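# Put only the ice pack into the standing delivery bag

## Task

Move the ice pack, and nothing else, so it sits completely inside the delivery bag, with the bag left upright. Lower it in rather than dropping it from a spot wholly above the bag's rim, since that may fail the task. Every other item must stay in the basket.

## Robot and tools

Robot: two arms, left_arm and right_arm. Each is a six-joint arm with a two-finger parallel gripper and a wrist camera. Root links sit at left_arm (+0.019, +0.278, 0) m and right_arm (-0.011, -0.297, 0) m, almost unrotated. A camera stand is fixed to the floor behind the arms. Cameras: cam_high and cam_low (fixed, 896x504), cam_left_wrist and cam_right_wrist (fisheye, 672x504).

Frame: all positions, orientations and offsets use the scene frame. Its origin is at table-top height, halfway between the two nominal bases; +x points out over the table, +z up, +y toward left_arm. Arm names do not match image left and right. A gripper's fingers point along its own +z and close along its y. end_effector_position is the point between the pads, about 1 cm short of the fingertips. Reported hand poses can be wrong by a few cm, more at long reach.

Row format (used by execute_actions and move): one flat list of 14 numbers, each in [-1, 1], always for both arms: left_arm dx, dy, dz, rx, ry, rz, opening, then right_arm in the same order. dx..rz are offsets, not poses: they count from that arm's Hand target as it stood when the action or move began (every row counts from that same start, not from the row before), along scene axes. 1.0 equals 0.6 m for dx, dy, dz and 180 degrees for the rotation; rx, ry, rz form one rotation vector turning about the Hand target point. A translation longer than 1.0 gets shortened. opening is absolute: +1 fully open (0.094 m), -1 closed. Six zeros re-request the current Hand target; a 0 opening means half open, so to keep a gripper unchanged resend its present command.

execute_actions(actions, cameras): actions is a list of actions; each action is a table of up to 15 rows, one per 1/30 s step, and a shorter table repeats its last row. An empty list returns state plus images. cameras: list of names, ["all"], or [] for none.

move(target, speed, blend, opening_speed, grip_force, blocking, cameras): target is one row or a list of up to 15 rows, all offsets from the same starting Hand targets. Straight paths, no obstacle avoidance, 10 s maximum. speed in m/s, 0.002 to 2.9 (default 0.25), one value or one per target; rotation limited to twice that in rad/s. blend in m rounds corners of a list; 0 stops at each. opening_speed: rate on the -1..+1 scale per second, at least 0.2. grip_force: newtons per finger pad, 10 to 50, one value or one per arm; it persists, and lower values close slowly. blocking=false returns after about 0.5 s while the move continues. Opening changes on later targets apply only after arriving there.

wait(seconds 0 to 10, cameras) lets the scene run. stop(cameras) brakes a running move. zoom_image(camera, region=[x0, y0, x1, y1] in pixels, at most 504 wide and high) enlarges part of the latest picture from that camera. read_manual(section="licences") returns URDF licence text only. finished_scene(scene) ends the scene whose number is given; call nothing after it in that reply.

Results: per arm, end_effector_position (m), end_effector_quat_wxyz, Hand target (the last commanded pose after clipping, base for the next offsets), Tool commands, grip_measured (same scale as opening; empty fingers can read up to about 2.5 mm wide), Joint positions (last entry = opening in m), joint velocities (may say within noise), joint torques (entries 1 to 3 wrap at ±28 N m), grip_effort_nm (motor effort, negative = closing; not pad force). A move adds a move: line: done, off_target, moving, held or fault, plus limits such as paced (pose clipped) or held (steps withheld). execute_actions results also list some per-step positions. MOTOR HOT warns of heating; OVER-TEMPERATURE FAULT means that arm is folded and idle.

Behaviour and cautions:
- Grippers lag, sag and tilt under friction and weight; check position and orientation after each move and correct. Small moves may not happen or go sideways. If a gripper rests short, send the missing distance.
- Commanded orientation is clipped to 40 degrees from the measured one each step.
- A blocked arm keeps pushing; command its target back past the gripper to relieve it.
- Avoid paths close to an arm's own base; go around it.
- The clearance check does not stop grippers, housings or wrist cameras from colliding; any press or hit between the arms can fail the scene, including one gripper closing on the other's fingers.
- Move slowly near contact; faster or deeper targets hit harder. Never strike fixed or heavy objects hard.
- Grip force builds about 1 N per 0.001 below the touch reading, then jumps to the limit near 20 N; close slowly on soft items. Release by commanding well above grip_measured.
- Do not drop items, release moving parts, or let anything leave the table. Loose objects may occasionally get a small push.
- Holding loads at long reach or pushing at unreachable poses heats motors.

Each tool is called after "Request:" in YAML: its name, and indented under it one key for each argument.

## Session

Request:
execute_actions:
  actions: []

Scene clock: 0.00 s.
left_arm: end_effector_position=(+0.1063, -0.0526, +0.3404) grip_measured=+1.000 grip_effort_nm=n/a end_effector_quat_wxyz=(+0.449, +0.458, +0.709, -0.295) | right_arm: end_effector_position=(+0.2811, -0.5739, +0.1714) grip_measured=+1.000 grip_effort_nm=n/a end_effector_quat_wxyz=(+0.703, +0.034, +0.705, +0.091)
Joint positions: left_arm=[-1.454 1.059 1.238 -0.633 -0.259 -0.133 0.094] | right_arm=[-1.187 1.825 0.672 1.169 -1.265 0.191 0.094]
Joint velocities: within noise
Joint torques (N m): no reading
Heat: left arm: 36 °C; right arm: 38 °C.
Hand target: left_arm +0.1061, -0.0517, +0.3421; +0.449, +0.457, +0.708, -0.296 | right_arm +0.2813, -0.5745, +0.1750; +0.705, +0.030, +0.704, +0.087
Tool commands: left_gripper/opening=+1.0 right_gripper/opening=+1.0

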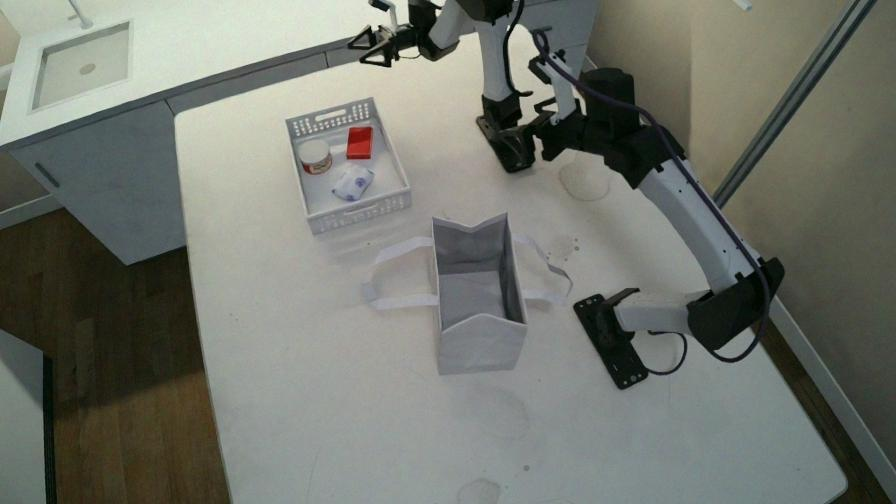

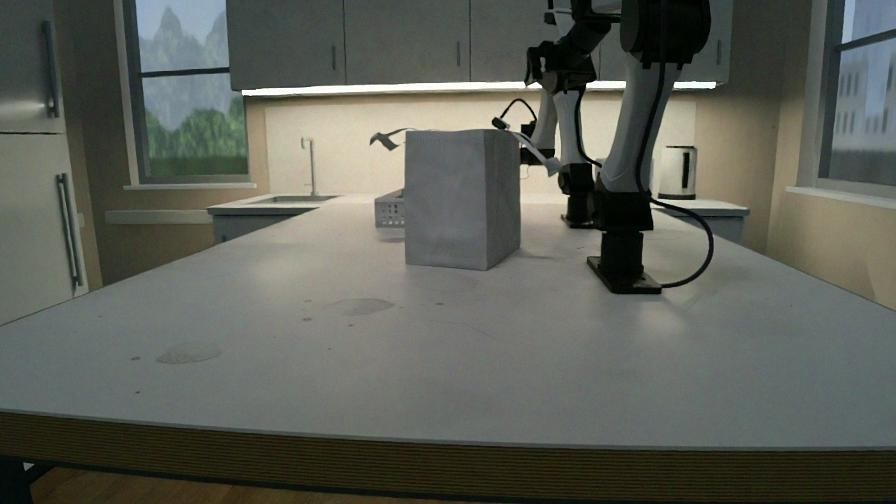

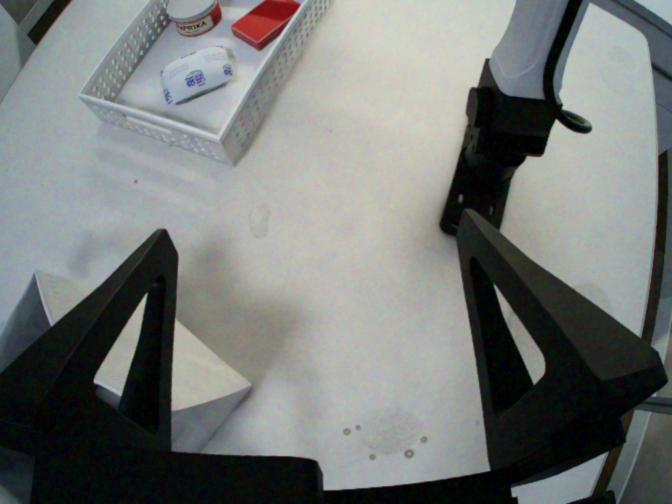

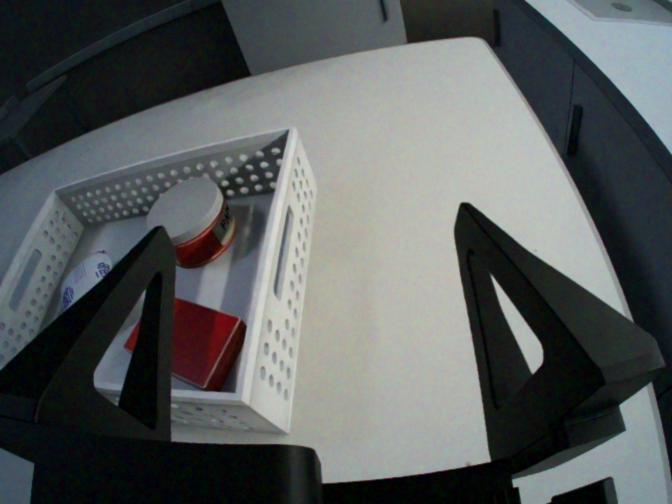

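Request:
zoom_image:
  camera: "cam_high"
  region: [260, 80, 610, 400]

Request:
zoom_image:
  camera: "cam_low"
  region: [340, 80, 640, 300]

Request:
zoom_image:
  camera: "cam_high"
  region: [280, 90, 420, 240]

Scaled by 1.440 from the camera's 896x504 image, which has a finer 1280x720 frame.

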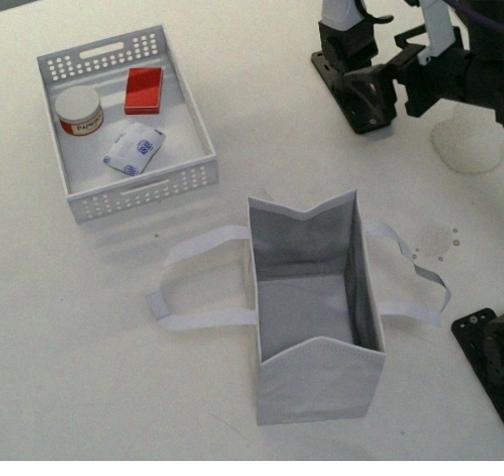

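Scaled by 1.680 from the camera's 896x504 image, which has a finer 1280x720 frame.

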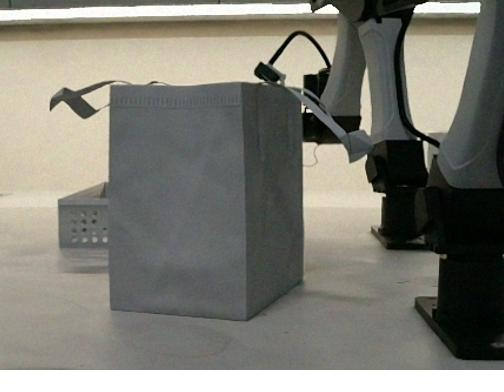

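Scaled by 3.360 from the camera's 896x504 image, which has a finer 1280x720 frame.

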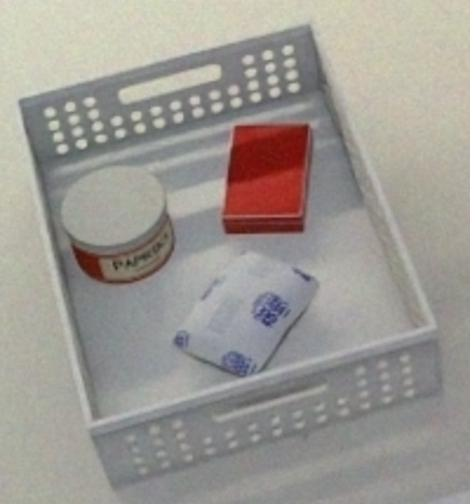

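Request:
move:
  target: [0,0,0,0,0,0,1, 0.2025,0.4608,-0.0083,-0.2333,0.4572,0.1944,1]
  speed: 0.5
  cameras: ["all"]

Scene clock: 16.03 s.
left_arm: end_effector_position=(+0.1063, -0.0526, +0.3404) grip_measured=+1.000 grip_effort_nm=0.02 end_effector_quat_wxyz=(+0.449, +0.458, +0.709, -0.295) | right_arm: end_effector_position=(+0.3995, -0.2950, +0.1705) grip_measured=+1.000 grip_effort_nm=-0.02 end_effector_quat_wxyz=(+0.034, -0.348, +0.937, -0.006)
Joint positions: left_arm=[-1.454 1.059 1.238 -0.633 -0.259 -0.133 0.094] | right_arm=[-0.004 2.101 2.169 -1.572 -0.013 -0.712 0.094]
Joint torques (N m): left_arm=[0.73 -2.84 7.58 1.95 -0.26 0.11] | right_arm=[-0.17 -9.61 7.43 0.44 0.01 0.05]
Heat: left arm: 41 °C; right arm: 40 °C.
Hand target: left_arm +0.1061, -0.0517, +0.3421; +0.449, +0.457, +0.708, -0.296 | right_arm +0.4027, -0.2980, +0.1700; +0.000, -0.342, +0.940, +0.000
Off the commanded pose: left_arm 0.002 m, 0 deg | right_arm 0.005 m, 4 deg.
joint sent to its limit (right arm) — joint 4 (wrist pitch), lower limit. The joint targets are off in orientation, not in position.
move: off_target (right_arm)
camera_calibration:
cam_right_wrist: T_world_to_cam=[[0.617734, -0.780978, 0.0920763, -0.500971], [-0.574143, -0.367897, 0.731445, -0.00517995], [-0.537368, -0.504704, -0.675655, 0.301795], [0, 0, 0, 1]] pos_world=[0.468668, -0.240835, 0.253826]

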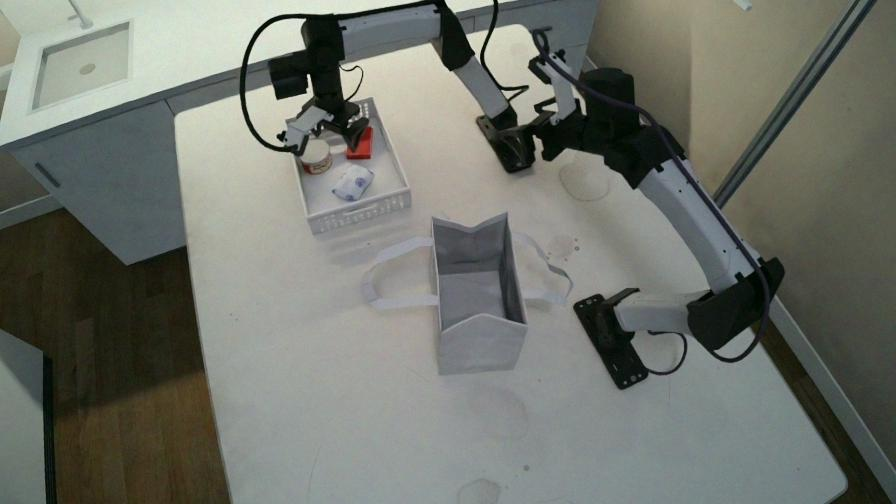

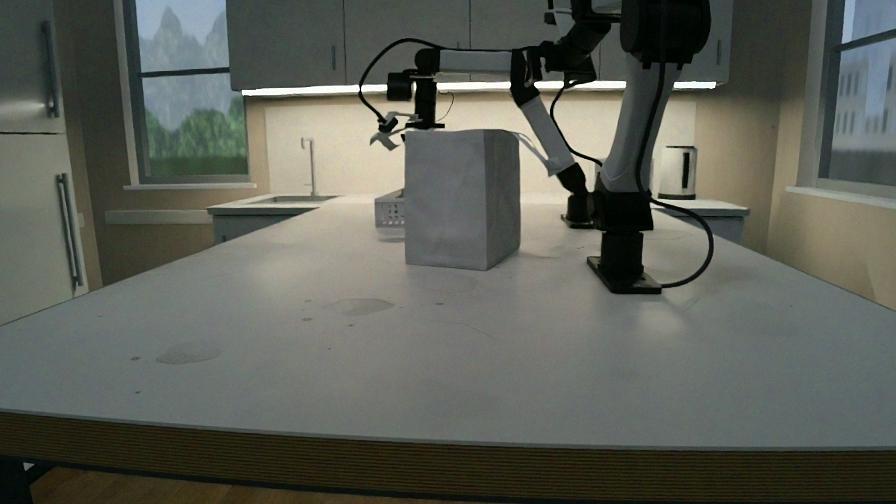

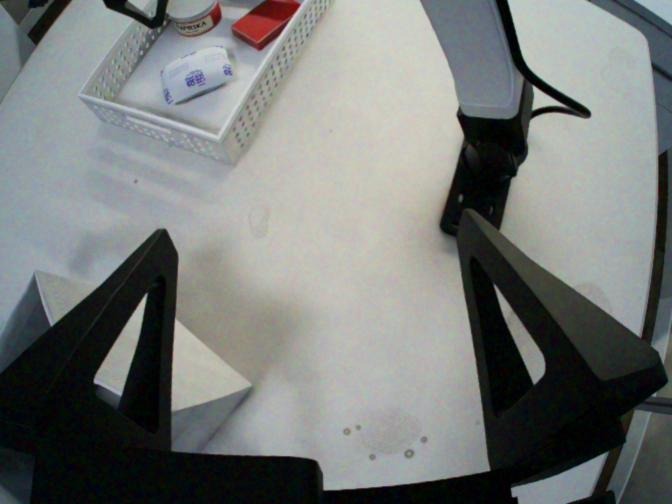

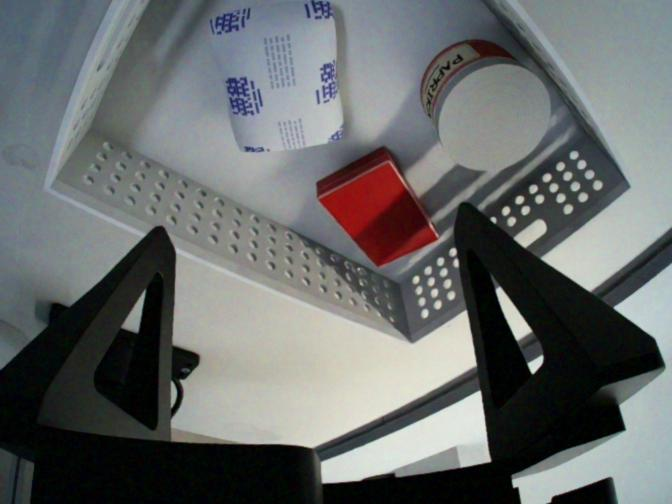

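Request:
move:
  target: [0,0,0,0,0,0,1, -0.0228,0.0117,-0.15,0,0,0,1]
  speed: 0.3
  cameras: ["cam_right_wrist","cam_low"]

Scene clock: 20.80 s.
left_arm: end_effector_position=(+0.1063, -0.0526, +0.3404) grip_measured=+1.000 grip_effort_nm=0.02 end_effector_quat_wxyz=(+0.449, +0.458, +0.709, -0.295) | right_arm: end_effector_position=(+0.3903, -0.2916, +0.0782) grip_measured=+1.000 grip_effort_nm=-0.02 end_effector_quat_wxyz=(-0.004, -0.344, +0.939, +0.008)
Joint positions: left_arm=[-1.454 1.059 1.238 -0.633 -0.259 -0.133 0.094] | right_arm=[0.005 2.097 1.795 -1.281 -0.012 -0.694 0.094]
Joint torques (N m): left_arm=[0.76 -2.81 7.62 1.96 -0.27 0.11] | right_arm=[0.54 -13.19 3.95 0.56 0.04 0.04]
Heat: left arm: 42 °C; right arm: 41 °C.
Hand target: left_arm +0.1061, -0.0517, +0.3421; +0.449, +0.457, +0.708, -0.296 | right_arm +0.3891, -0.2909, +0.0801; +0.000, -0.342, +0.940, +0.000
Off the commanded pose: left_arm 0.002 m, 0 deg | right_arm 0.002 m, 1 deg.
move: done
camera_calibration:
cam_right_wrist: T_world_to_cam=[[0.616233, -0.786382, 0.043134, -0.481296], [-0.517128, -0.362714, 0.775253, 0.0341685], [-0.593999, -0.500042, -0.630177, 0.25609], [0, 0, 0, 1]] pos_world=[0.466377, -0.238034, 0.155653]
Images, in order (width x height): cam_low 896x504, cam_right_wrist 672x504.

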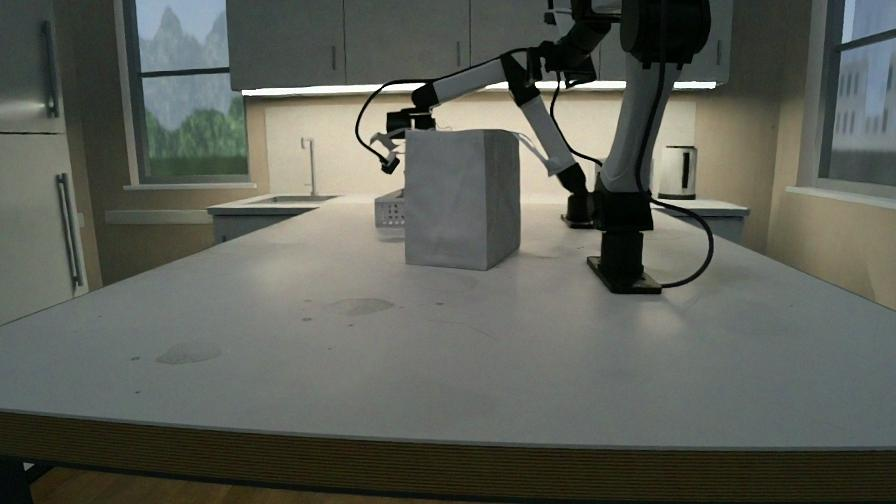

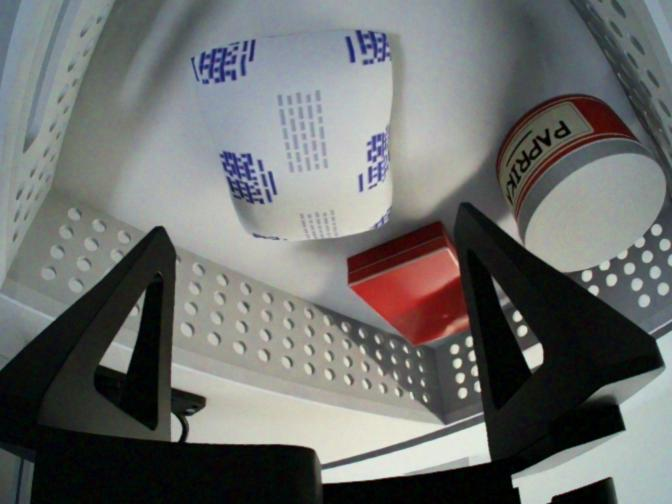

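Request:
move:
  target: [0,0,0,0,0,0,1, 0.006,0.005,-0.085,0,0,0,0.8]
  speed: 0.15
  cameras: ["cam_right_wrist","cam_low"]

Scene clock: 24.73 s.
left_arm: end_effector_position=(+0.1063, -0.0526, +0.3404) grip_measured=+1.000 grip_effort_nm=0.02 end_effector_quat_wxyz=(+0.449, +0.458, +0.709, -0.295) | right_arm: end_effector_position=(+0.3955, -0.2888, +0.0416) grip_measured=+0.803 grip_effort_nm=-0.16 end_effector_quat_wxyz=(+0.013, -0.344, +0.939, +0.002)
Joint positions: left_arm=[-1.454 1.059 1.238 -0.633 -0.259 -0.133 0.094] | right_arm=[0.012 2.102 1.656 -1.101 -0.012 -0.687 0.085]
Joint torques (N m): left_arm=[0.75 -2.82 7.6 1.95 -0.26 0.11] | right_arm=[0.62 -9.51 4.15 0.61 0.05 0.06]
Heat: left arm: 42 °C; right arm: 43 °C.
Hand target: left_arm +0.1061, -0.0517, +0.3421; +0.449, +0.457, +0.708, -0.296 | right_arm +0.3927, -0.2880, +0.0290; +0.000, -0.342, +0.940, +0.000
Off the commanded pose: left_arm 0.002 m, 0 deg | right_arm 0.013 m, 2 deg.
move: off_target (right_arm)
camera_calibration:
cam_right_wrist: T_world_to_cam=[[0.614315, -0.786352, 0.0653283, -0.480974], [-0.54477, -0.362774, 0.756056, 0.0779513], [-0.570827, -0.500045, -0.651239, 0.229184], [0, 0, 0, 1]] pos_world=[0.468759, -0.235334, 0.121739]
Images, in order (width x height): cam_low 896x504, cam_right_wrist 672x504.

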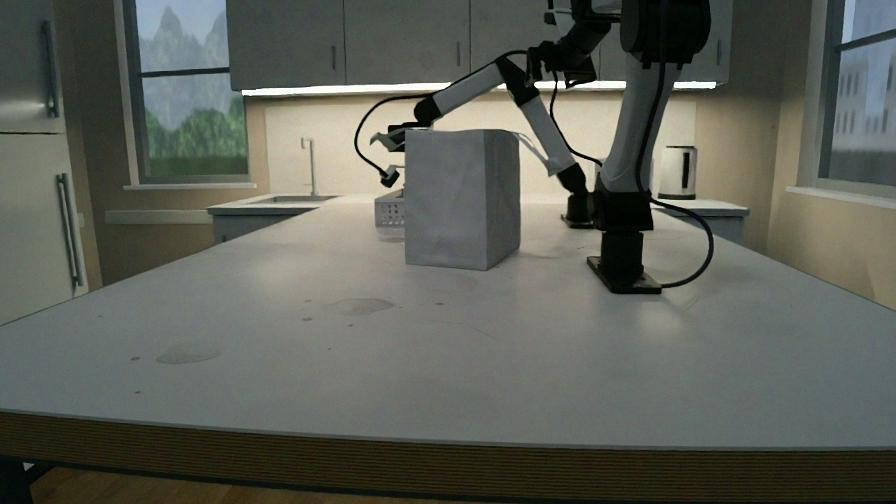

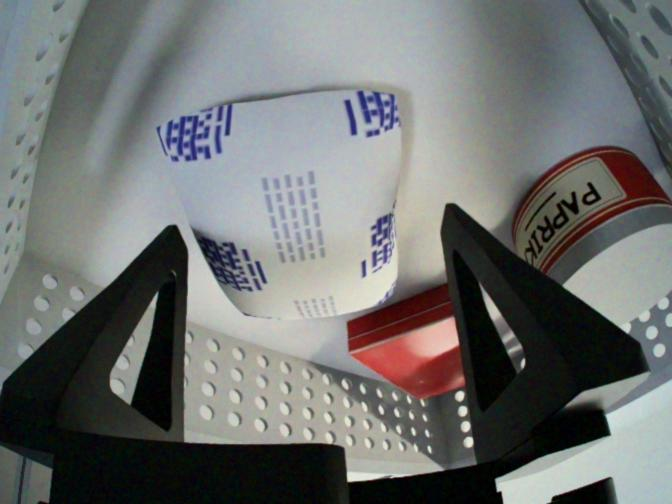

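Request:
move:
  target: [0,0,0,0,0,0,1, 0,0,0,0,0,0,0.8]
  speed: 0.1

Scene clock: 25.93 s.
left_arm: end_effector_position=(+0.1063, -0.0526, +0.3404) grip_measured=+1.000 grip_effort_nm=0.02 end_effector_quat_wxyz=(+0.449, +0.458, +0.709, -0.295) | right_arm: end_effector_position=(+0.3956, -0.2888, +0.0416) grip_measured=+0.803 grip_effort_nm=-0.16 end_effector_quat_wxyz=(+0.013, -0.344, +0.939, +0.001)
Joint positions: left_arm=[-1.454 1.059 1.238 -0.633 -0.259 -0.133 0.094] | right_arm=[0.012 2.102 1.656 -1.1 -0.012 -0.687 0.085]
Joint torques (N m): left_arm=[0.73 -2.82 7.61 1.96 -0.27 0.11] | right_arm=[0.66 -9.5 4.26 0.61 0.06 0.05]
Heat: left arm: 42 °C; right arm: 44 °C.
Hand target: left_arm +0.1061, -0.0517, +0.3421; +0.449, +0.457, +0.708, -0.296 | right_arm +0.3927, -0.2880, +0.0290; +0.000, -0.342, +0.940, +0.000
Off the commanded pose: left_arm 0.002 m, 0 deg | right_arm 0.013 m, 2 deg.
move: off_target (right_arm)

Request:
move:
  target:
    - [0,0,0,0,0,0,1, 0,0,0.045,0,0,0,1]
    - [0,0,0,0,0,0,1, -0.003,0.007,0.05,0,0,0,1]
    - [0,0,0,0,0,0,1, -0.003,0.007,-0.003,0,0,0,1]
  speed: 0.15
  cameras: ["cam_right_wrist"]

Scene clock: 32.53 s.
left_arm: end_effector_position=(+0.1063, -0.0526, +0.3404) grip_measured=+1.000 grip_effort_nm=0.02 end_effector_quat_wxyz=(+0.449, +0.458, +0.709, -0.295) | right_arm: end_effector_position=(+0.3934, -0.2839, +0.0380) grip_measured=+0.997 grip_effort_nm=0.13 end_effector_quat_wxyz=(+0.011, -0.344, +0.939, +0.002)
Joint positions: left_arm=[-1.454 1.059 1.238 -0.633 -0.259 -0.133 0.094] | right_arm=[0.024 2.102 1.641 -1.091 -0.011 -0.676 0.094]
Joint torques (N m): left_arm=[0.75 -2.8 7.6 1.95 -0.27 0.11] | right_arm=[0.49 -9.94 4.16 0.58 0.06 0.03]
Heat: left arm: 43 °C; right arm: 45 °C.
Hand target: left_arm +0.1061, -0.0517, +0.3421; +0.449, +0.457, +0.708, -0.296 | right_arm +0.3909, -0.2837, +0.0273; +0.000, -0.343, +0.940, +0.000
Off the commanded pose: left_arm 0.002 m, 0 deg | right_arm 0.011 m, 1 deg.
move: off_target (right_arm)
camera_calibration:
cam_right_wrist: T_world_to_cam=[[0.616094, -0.785149, 0.063005, -0.475941], [-0.540603, -0.363313, 0.758783, 0.0794252], [-0.572867, -0.501542, -0.648289, 0.22848], [0, 0, 0, 1]] pos_world=[0.467051, -0.230236, 0.117841]
Images, in order (width x height): cam_right_wrist 672x504.

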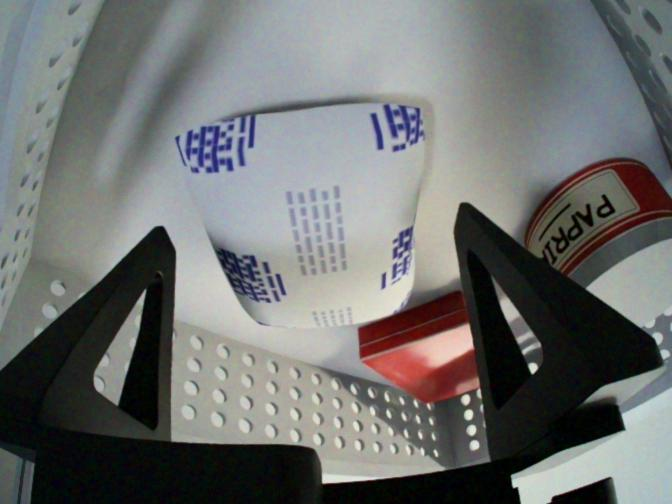

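Request:
move:
  target: [0,0,0,0,0,0,1, 0,0,0.012,0,0,0,0.1]
  speed: 0.1
  opening_speed: 1.0
  cameras: ["cam_right_wrist"]

Scene clock: 40.33 s.
left_arm: end_effector_position=(+0.1063, -0.0526, +0.3404) grip_measured=+1.000 grip_effort_nm=0.02 end_effector_quat_wxyz=(+0.449, +0.458, +0.709, -0.295) | right_arm: end_effector_position=(+0.3932, -0.2839, +0.0380) grip_measured=+0.102 grip_effort_nm=-0.67 end_effector_quat_wxyz=(+0.010, -0.344, +0.939, +0.002)
Joint positions: left_arm=[-1.454 1.059 1.238 -0.633 -0.259 -0.133 0.094] | right_arm=[0.024 2.102 1.641 -1.092 -0.011 -0.675 0.052]
Joint velocities: left_arm=[within noise] | right_arm=[0.012 0.017 -0.017 0.037 0.007 -0.022 0.005]
Joint torques (N m): left_arm=[0.73 -2.81 7.61 1.96 -0.26 0.11] | right_arm=[0.46 -10.54 5.65 0.33 0.04 0.03]
Heat: left arm: 44 °C; right arm: 47 °C.
Hand target: left_arm +0.1061, -0.0517, +0.3421; +0.449, +0.457, +0.708, -0.296 | right_arm +0.3909, -0.2837, +0.0345; +0.000, -0.342, +0.940, +0.000
Off the commanded pose: left_arm 0.002 m, 0 deg | right_arm 0.004 m, 1 deg.
move: done
camera_calibration:
cam_right_wrist: T_world_to_cam=[[0.615294, -0.785836, 0.0622528, -0.475583], [-0.540057, -0.36269, 0.75947, 0.0791622], [-0.57424, -0.500917, -0.647557, 0.228948], [0, 0, 0, 1]] pos_world=[0.466847, -0.230335, 0.117742]
Images, in order (width x height): cam_right_wrist 672x504.

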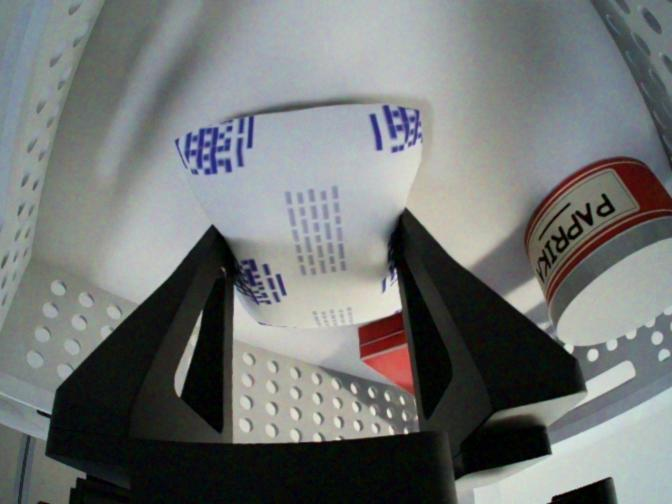

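Request:
move:
  target:
    - [0,0,0,0,0,0,1, 0,0,0.003,0,0,0,-0.1]
    - [0,0,0,0,0,0,1, 0,0,0.12,0,0,0,-0.1]
  speed: 0.2
  opening_speed: 1.0
  cameras: ["cam_right_wrist","cam_high","cam_low"]

Scene clock: 43.10 s.
left_arm: end_effector_position=(+0.1063, -0.0526, +0.3404) grip_measured=+1.000 grip_effort_nm=0.02 end_effector_quat_wxyz=(+0.449, +0.458, +0.709, -0.295) | right_arm: end_effector_position=(+0.3871, -0.2844, +0.0935) grip_measured=-0.097 grip_effort_nm=-0.16 end_effector_quat_wxyz=(-0.013, -0.344, +0.939, +0.009)
Joint positions: left_arm=[-1.454 1.059 1.238 -0.633 -0.259 -0.133 0.094] | right_arm=[0.024 2.102 1.863 -1.363 -0.009 -0.675 0.042]
Joint torques (N m): left_arm=[0.75 -2.82 7.61 1.95 -0.26 0.11] | right_arm=[0.4 -13.18 7.5 0.2 0.02 0.04]
Heat: left arm: 44 °C; right arm: 48 °C.
Hand target: left_arm +0.1061, -0.0517, +0.3421; +0.449, +0.457, +0.708, -0.296 | right_arm +0.3910, -0.2836, +0.1065; +0.000, -0.343, +0.940, +0.000
Off the commanded pose: left_arm 0.002 m, 0 deg | right_arm 0.014 m, 2 deg.
move: off_target (right_arm)
camera_calibration:
cam_right_wrist: T_world_to_cam=[[0.617634, -0.78571, 0.0344862, -0.473955], [-0.502088, -0.360174, 0.786246, 0.01709], [-0.60534, -0.502927, -0.616951, 0.269807], [0, 0, 0, 1]] pos_world=[0.464636, -0.230543, 0.169366]
Images, in order (width x height): cam_high 896x504, cam_low 896x504, cam_right_wrist 672x504.

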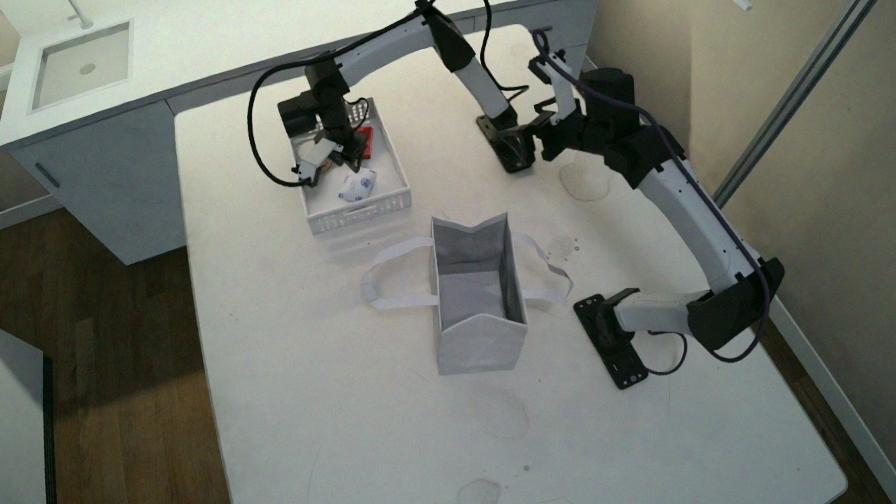

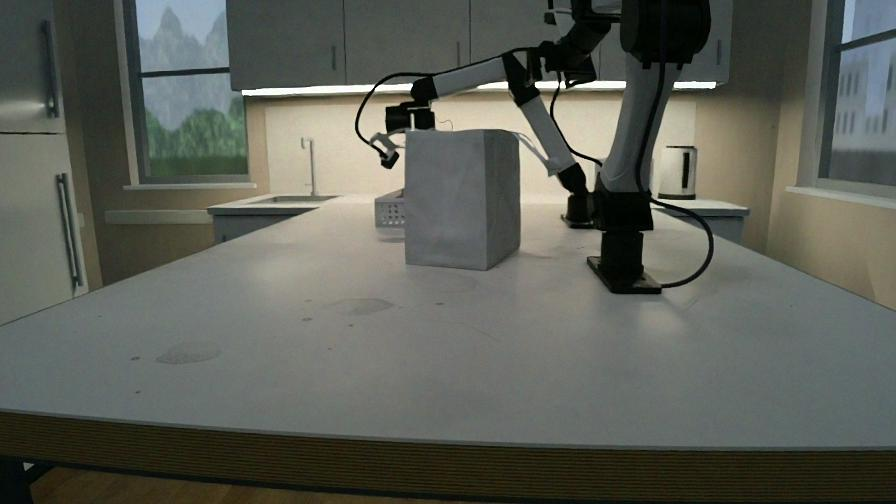

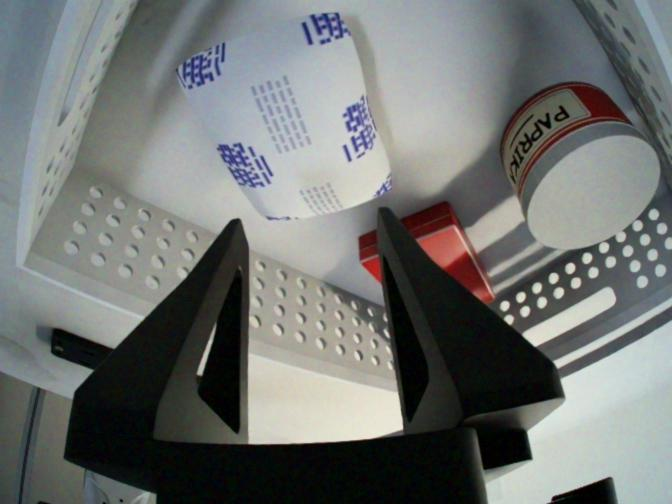

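Request:
move:
  target:
    - [0,0,0,0,0,0,1, -0.03,-0.0083,-0.03,0,0,0.0944,1]
    - [0,0,0,0,0,0,1, -0.03,-0.0083,-0.15,0,0,0.0944,1]
  speed: 0.15
  cameras: ["cam_right_wrist"]

Scene clock: 48.70 s.
left_arm: end_effector_position=(+0.1063, -0.0526, +0.3404) grip_measured=+1.000 grip_effort_nm=0.02 end_effector_quat_wxyz=(+0.449, +0.458, +0.709, -0.295) | right_arm: end_effector_position=(+0.3757, -0.2847, +0.0256) grip_measured=+0.997 grip_effort_nm=0.13 end_effector_quat_wxyz=(+0.009, -0.476, +0.879, +0.000)
Joint positions: left_arm=[-1.454 1.059 1.238 -0.633 -0.259 -0.133 0.094] | right_arm=[0.024 2.05 1.512 -1.016 -0.009 -0.966 0.094]
Joint torques (N m): left_arm=[0.75 -2.84 7.61 1.95 -0.26 0.11] | right_arm=[-0.43 -9.62 4.03 0.61 -0.02 -0.17]
Heat: left arm: 45 °C; right arm: 50 °C.
Hand target: left_arm +0.1061, -0.0517, +0.3421; +0.449, +0.457, +0.708, -0.296 | right_arm +0.3728, -0.2886, +0.0165; +0.000, -0.478, +0.879, +0.000
Off the commanded pose: left_arm 0.002 m, 0 deg | right_arm 0.010 m, 1 deg.
move: done
camera_calibration:
cam_right_wrist: T_world_to_cam=[[0.814301, -0.576502, 0.0675281, -0.480009], [-0.415095, -0.497062, 0.761988, -0.00633964], [-0.405722, -0.648518, -0.644061, 0.105122], [0, 0, 0, 1]] pos_world=[0.43089, -0.211704, 0.10495]
Images, in order (width x height): cam_right_wrist 672x504.

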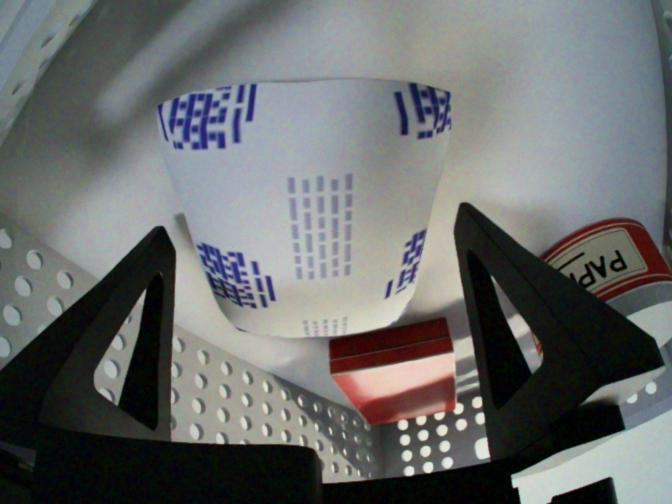

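Request:
move:
  target:
    - [0,0,0,0,0,0,1, 0.004,0.004,-0.015,0,0,0,1]
    - [0,0,0,0,0,0,1, 0.004,0.004,-0.015,0,0,0,-0.1]
  speed: 0.1
  opening_speed: 1.0
  cameras: ["cam_right_wrist"]

Scene clock: 51.80 s.
left_arm: end_effector_position=(+0.1063, -0.0526, +0.3404) grip_measured=+1.000 grip_effort_nm=0.02 end_effector_quat_wxyz=(+0.449, +0.458, +0.709, -0.295) | right_arm: end_effector_position=(+0.3793, -0.2847, +0.0198) grip_measured=+0.151 grip_effort_nm=-0.99 end_effector_quat_wxyz=(+0.013, -0.476, +0.879, -0.002)
Joint positions: left_arm=[-1.454 1.059 1.238 -0.633 -0.259 -0.133 0.094] | right_arm=[0.024 2.062 1.505 -0.989 -0.008 -0.966 0.054]
Joint torques (N m): left_arm=[0.75 -2.81 7.61 1.95 -0.26 0.11] | right_arm=[0.02 -9.03 4.07 0.59 0 -0.08]
Heat: left arm: 45 °C; right arm: 50 °C.
Hand target: left_arm +0.1061, -0.0517, +0.3421; +0.449, +0.457, +0.708, -0.296 | right_arm +0.3754, -0.2863, +0.0075; +0.000, -0.477, +0.879, +0.000
Off the commanded pose: left_arm 0.002 m, 0 deg | right_arm 0.013 m, 2 deg.
move: off_target (right_arm); target 2's new opening was sent with right_arm's hand 0.013 m and 2 deg from that target
camera_calibration:
cam_right_wrist: T_world_to_cam=[[0.81362, -0.576473, 0.0755131, -0.482443], [-0.422286, -0.496676, 0.758279, 0.00243877], [-0.399622, -0.648839, -0.647542, 0.100486], [0, 0, 0, 1]] pos_world=[0.433712, -0.211705, 0.0996502]
Images, in order (width x height): cam_right_wrist 672x504.

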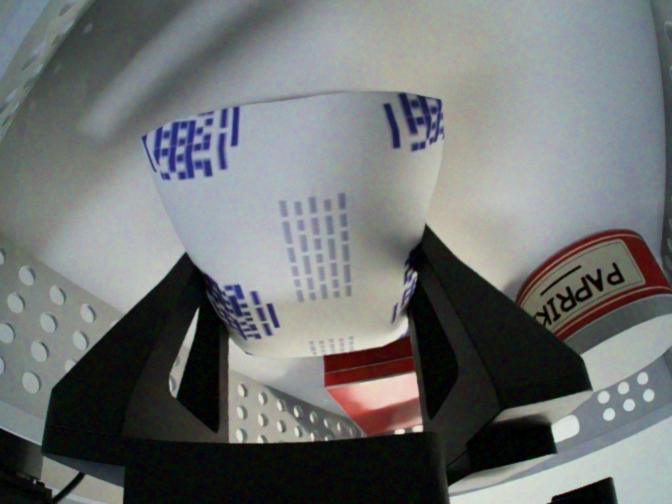

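Request:
move:
  target: [0,0,0,0,0,0,1, 0,0,0.14,0,0,0,-0.1]
  speed: 0.15
  cameras: ["cam_right_wrist"]

Scene clock: 53.50 s.
left_arm: end_effector_position=(+0.1063, -0.0526, +0.3404) grip_measured=+1.000 grip_effort_nm=0.02 end_effector_quat_wxyz=(+0.449, +0.458, +0.709, -0.295) | right_arm: end_effector_position=(+0.3688, -0.2850, +0.0693) grip_measured=+0.146 grip_effort_nm=-1.05 end_effector_quat_wxyz=(-0.023, -0.476, +0.879, +0.016)
Joint positions: left_arm=[-1.454 1.059 1.238 -0.633 -0.259 -0.133 0.094] | right_arm=[0.024 2.058 1.698 -1.268 -0.008 -0.966 0.054]
Joint torques (N m): left_arm=[0.75 -2.81 7.61 1.96 -0.26 0.11] | right_arm=[0.08 -14.91 7.66 0.17 0 -0.11]
Heat: left arm: 45 °C; right arm: 50 °C.
Hand target: left_arm +0.1061, -0.0517, +0.3421; +0.449, +0.457, +0.708, -0.296 | right_arm +0.3753, -0.2863, +0.0915; +0.000, -0.477, +0.879, +0.000
Off the commanded pose: left_arm 0.002 m, 0 deg | right_arm 0.023 m, 3 deg.
move: off_target (right_arm)
camera_calibration:
cam_right_wrist: T_world_to_cam=[[0.8171, -0.576411, 0.009907, -0.474485], [-0.358765, -0.494971, 0.791386, -0.0648262], [-0.45126, -0.650196, -0.611237, 0.144226], [0, 0, 0, 1]] pos_world=[0.429527, -0.21181, 0.144159]
Images, in order (width x height): cam_right_wrist 672x504.

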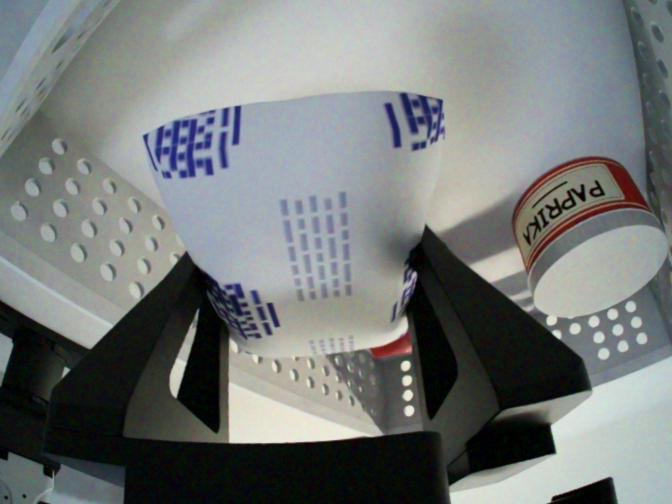

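Request:
wait:
  seconds: 0.1
  cameras: ["cam_left_wrist","cam_high"]

Request:
zoom_image:
  camera: "cam_left_wrist"
  region: [0, 230, 330, 504]

Request:
zoom_image:
  camera: "cam_high"
  region: [350, 190, 590, 390]

Scene clock: 55.70 s.
left_arm: end_effector_position=(+0.1063, -0.0526, +0.3404) grip_measured=+1.000 grip_effort_nm=0.02 end_effector_quat_wxyz=(+0.449, +0.458, +0.709, -0.295) | right_arm: end_effector_position=(+0.3687, -0.2850, +0.0693) grip_measured=+0.146 grip_effort_nm=-1.05 end_effector_quat_wxyz=(-0.024, -0.476, +0.879, +0.017)
Joint positions: left_arm=[-1.454 1.059 1.238 -0.633 -0.259 -0.133 0.094] | right_arm=[0.024 2.058 1.698 -1.269 -0.008 -0.966 0.054]
Joint torques (N m): left_arm=[0.73 -2.82 7.61 1.95 -0.26 0.11] | right_arm=[0.13 -14.84 7.69 0.16 -0.03 -0.11]
Heat: left arm: 45 °C; right arm: 52 °C.
Hand target: left_arm +0.1061, -0.0517, +0.3421; +0.449, +0.457, +0.708, -0.296 | right_arm +0.3753, -0.2863, +0.0915; +0.000, -0.477, +0.879, +0.000
Tool commands: left_gripper/opening=+1.0 right_gripper/opening=-0.1
Off the commanded pose: left_arm 0.002 m, 0 deg | right_arm 0.023 m, 3 deg.
wait: 0.10 s; at rest from the start
Images, in order (width x height): cam_high 896x504, cam_left_wrist 672x504.

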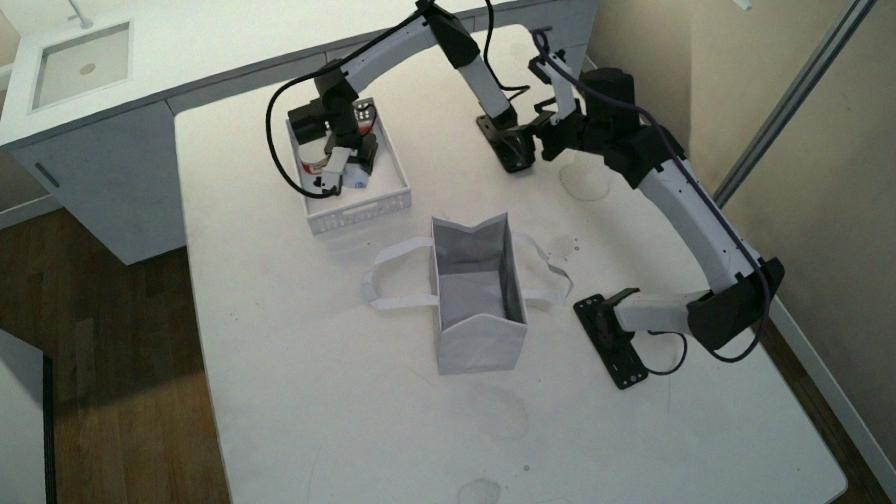

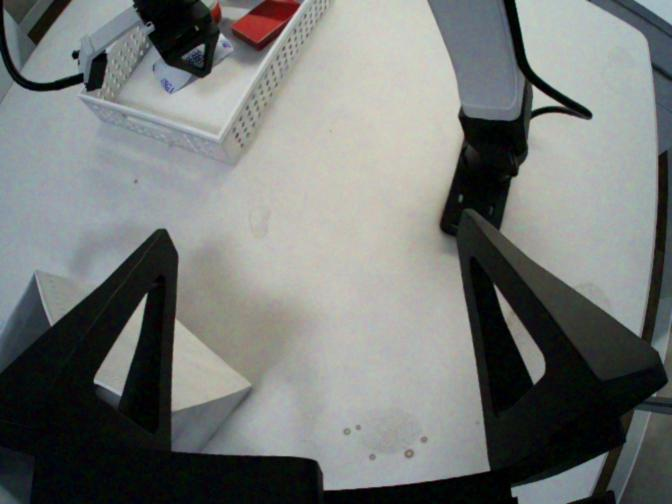

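Scaled by 1.527 from the camera's 672x504 image, which has a finer 960x720 frame.

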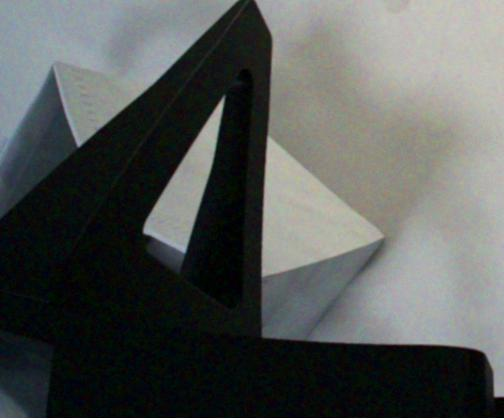

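Scaled by 2.100 from the camera's 896x504 image, which has a finer 1280x720 frame.

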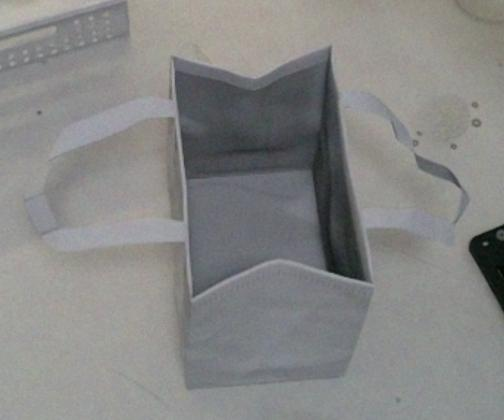

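Request:
move:
  target:
    - [0,0,0,0,0,0,1, 0,0,0.15,0,0,0,-0.1]
    - [0,0,0,0,0,0,1, -0.172,0.477,0.431,0.2917,-0.1618,0.0404,-0.1]
    - [0,0,0,0,0,0,1, -0.159,0.744,0.406,0.2889,-0.1441,0.0660,-0.1]
  speed: 0.3
  blend: [0.04,0.04,0]
  cameras: ["all"]

Scene clock: 65.93 s.
left_arm: end_effector_position=(+0.1063, -0.0526, +0.3404) grip_measured=+1.000 grip_effort_nm=0.02 end_effector_quat_wxyz=(+0.449, +0.458, +0.709, -0.295) | right_arm: end_effector_position=(+0.2746, +0.1550, +0.3264) grip_measured=+0.146 grip_effort_nm=-1.05 end_effector_quat_wxyz=(+0.384, -0.509, +0.719, +0.276)
Joint positions: left_arm=[-1.454 1.059 1.238 -0.633 -0.259 -0.133 0.094] | right_arm=[0.92 1.888 2.058 -0.778 -0.262 -0.172 0.054]
Joint torques (N m): left_arm=[0.72 -2.82 7.61 1.96 -0.26 0.11] | right_arm=[0.13 -9.05 9.11 2.26 -0.04 0.03]
Heat: left arm: 45 °C; right arm: 55 °C.
Hand target: left_arm +0.1061, -0.0517, +0.3421; +0.449, +0.457, +0.708, -0.296 | right_arm +0.2801, +0.1600, +0.3352; +0.397, -0.502, +0.716, +0.278
Off the commanded pose: left_arm 0.002 m, 0 deg | right_arm 0.011 m, 2 deg.
move: off_target (right_arm)
camera_calibration:
cam_right_wrist: T_world_to_cam=[[0.918417, -0.395604, -0.00286387, -0.198125], [-0.393943, -0.913848, -0.0984413, 0.280638], [0.0363266, 0.0915384, -0.995139, 0.421374], [0, 0, 0, 1]] pos_world=[0.27721, 0.13951, 0.446385]

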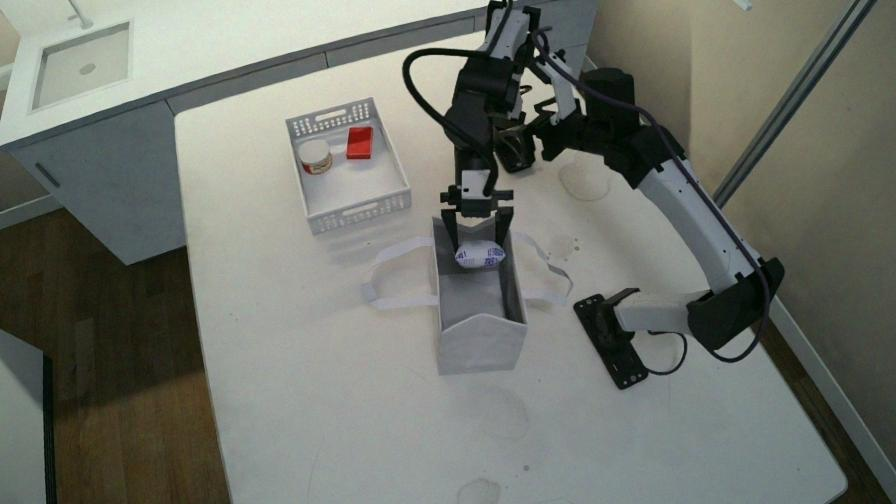

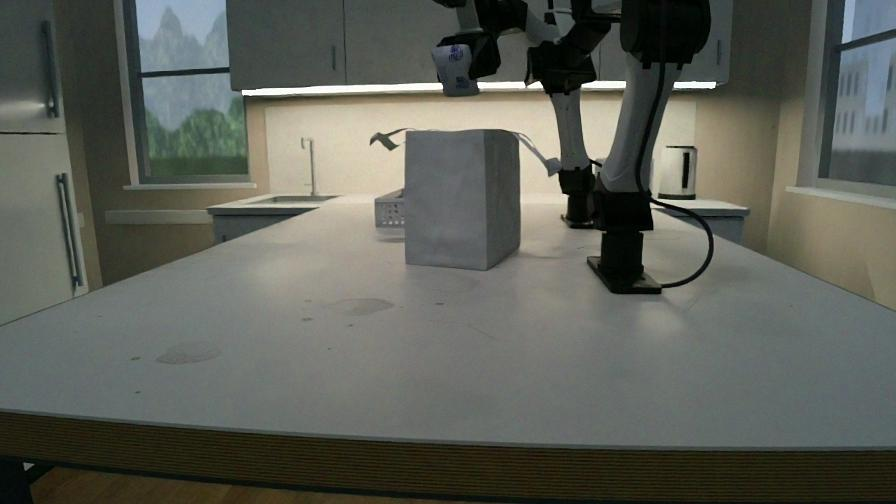

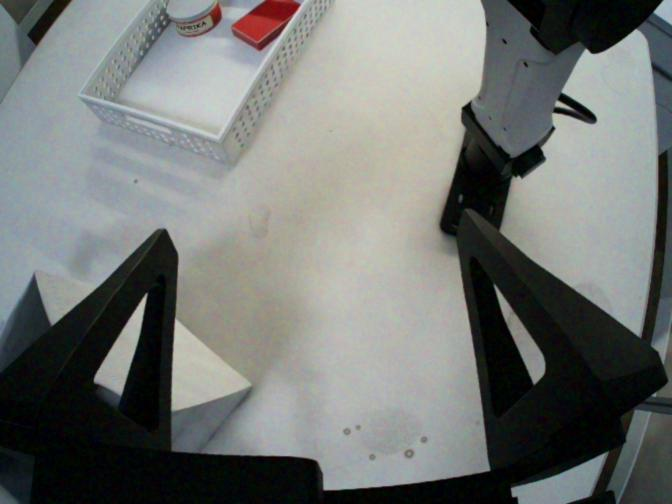

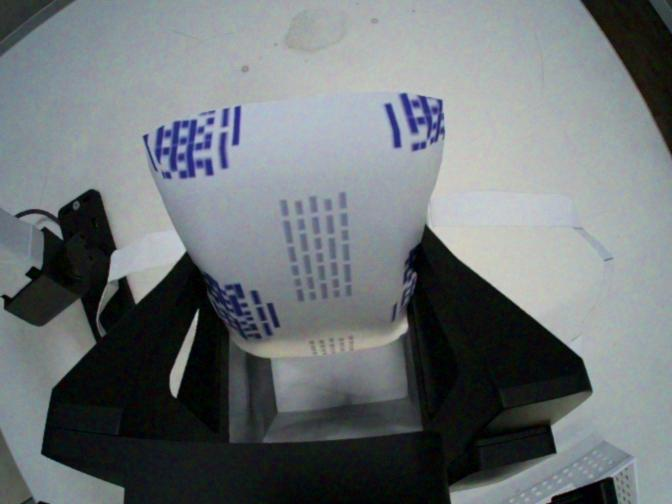

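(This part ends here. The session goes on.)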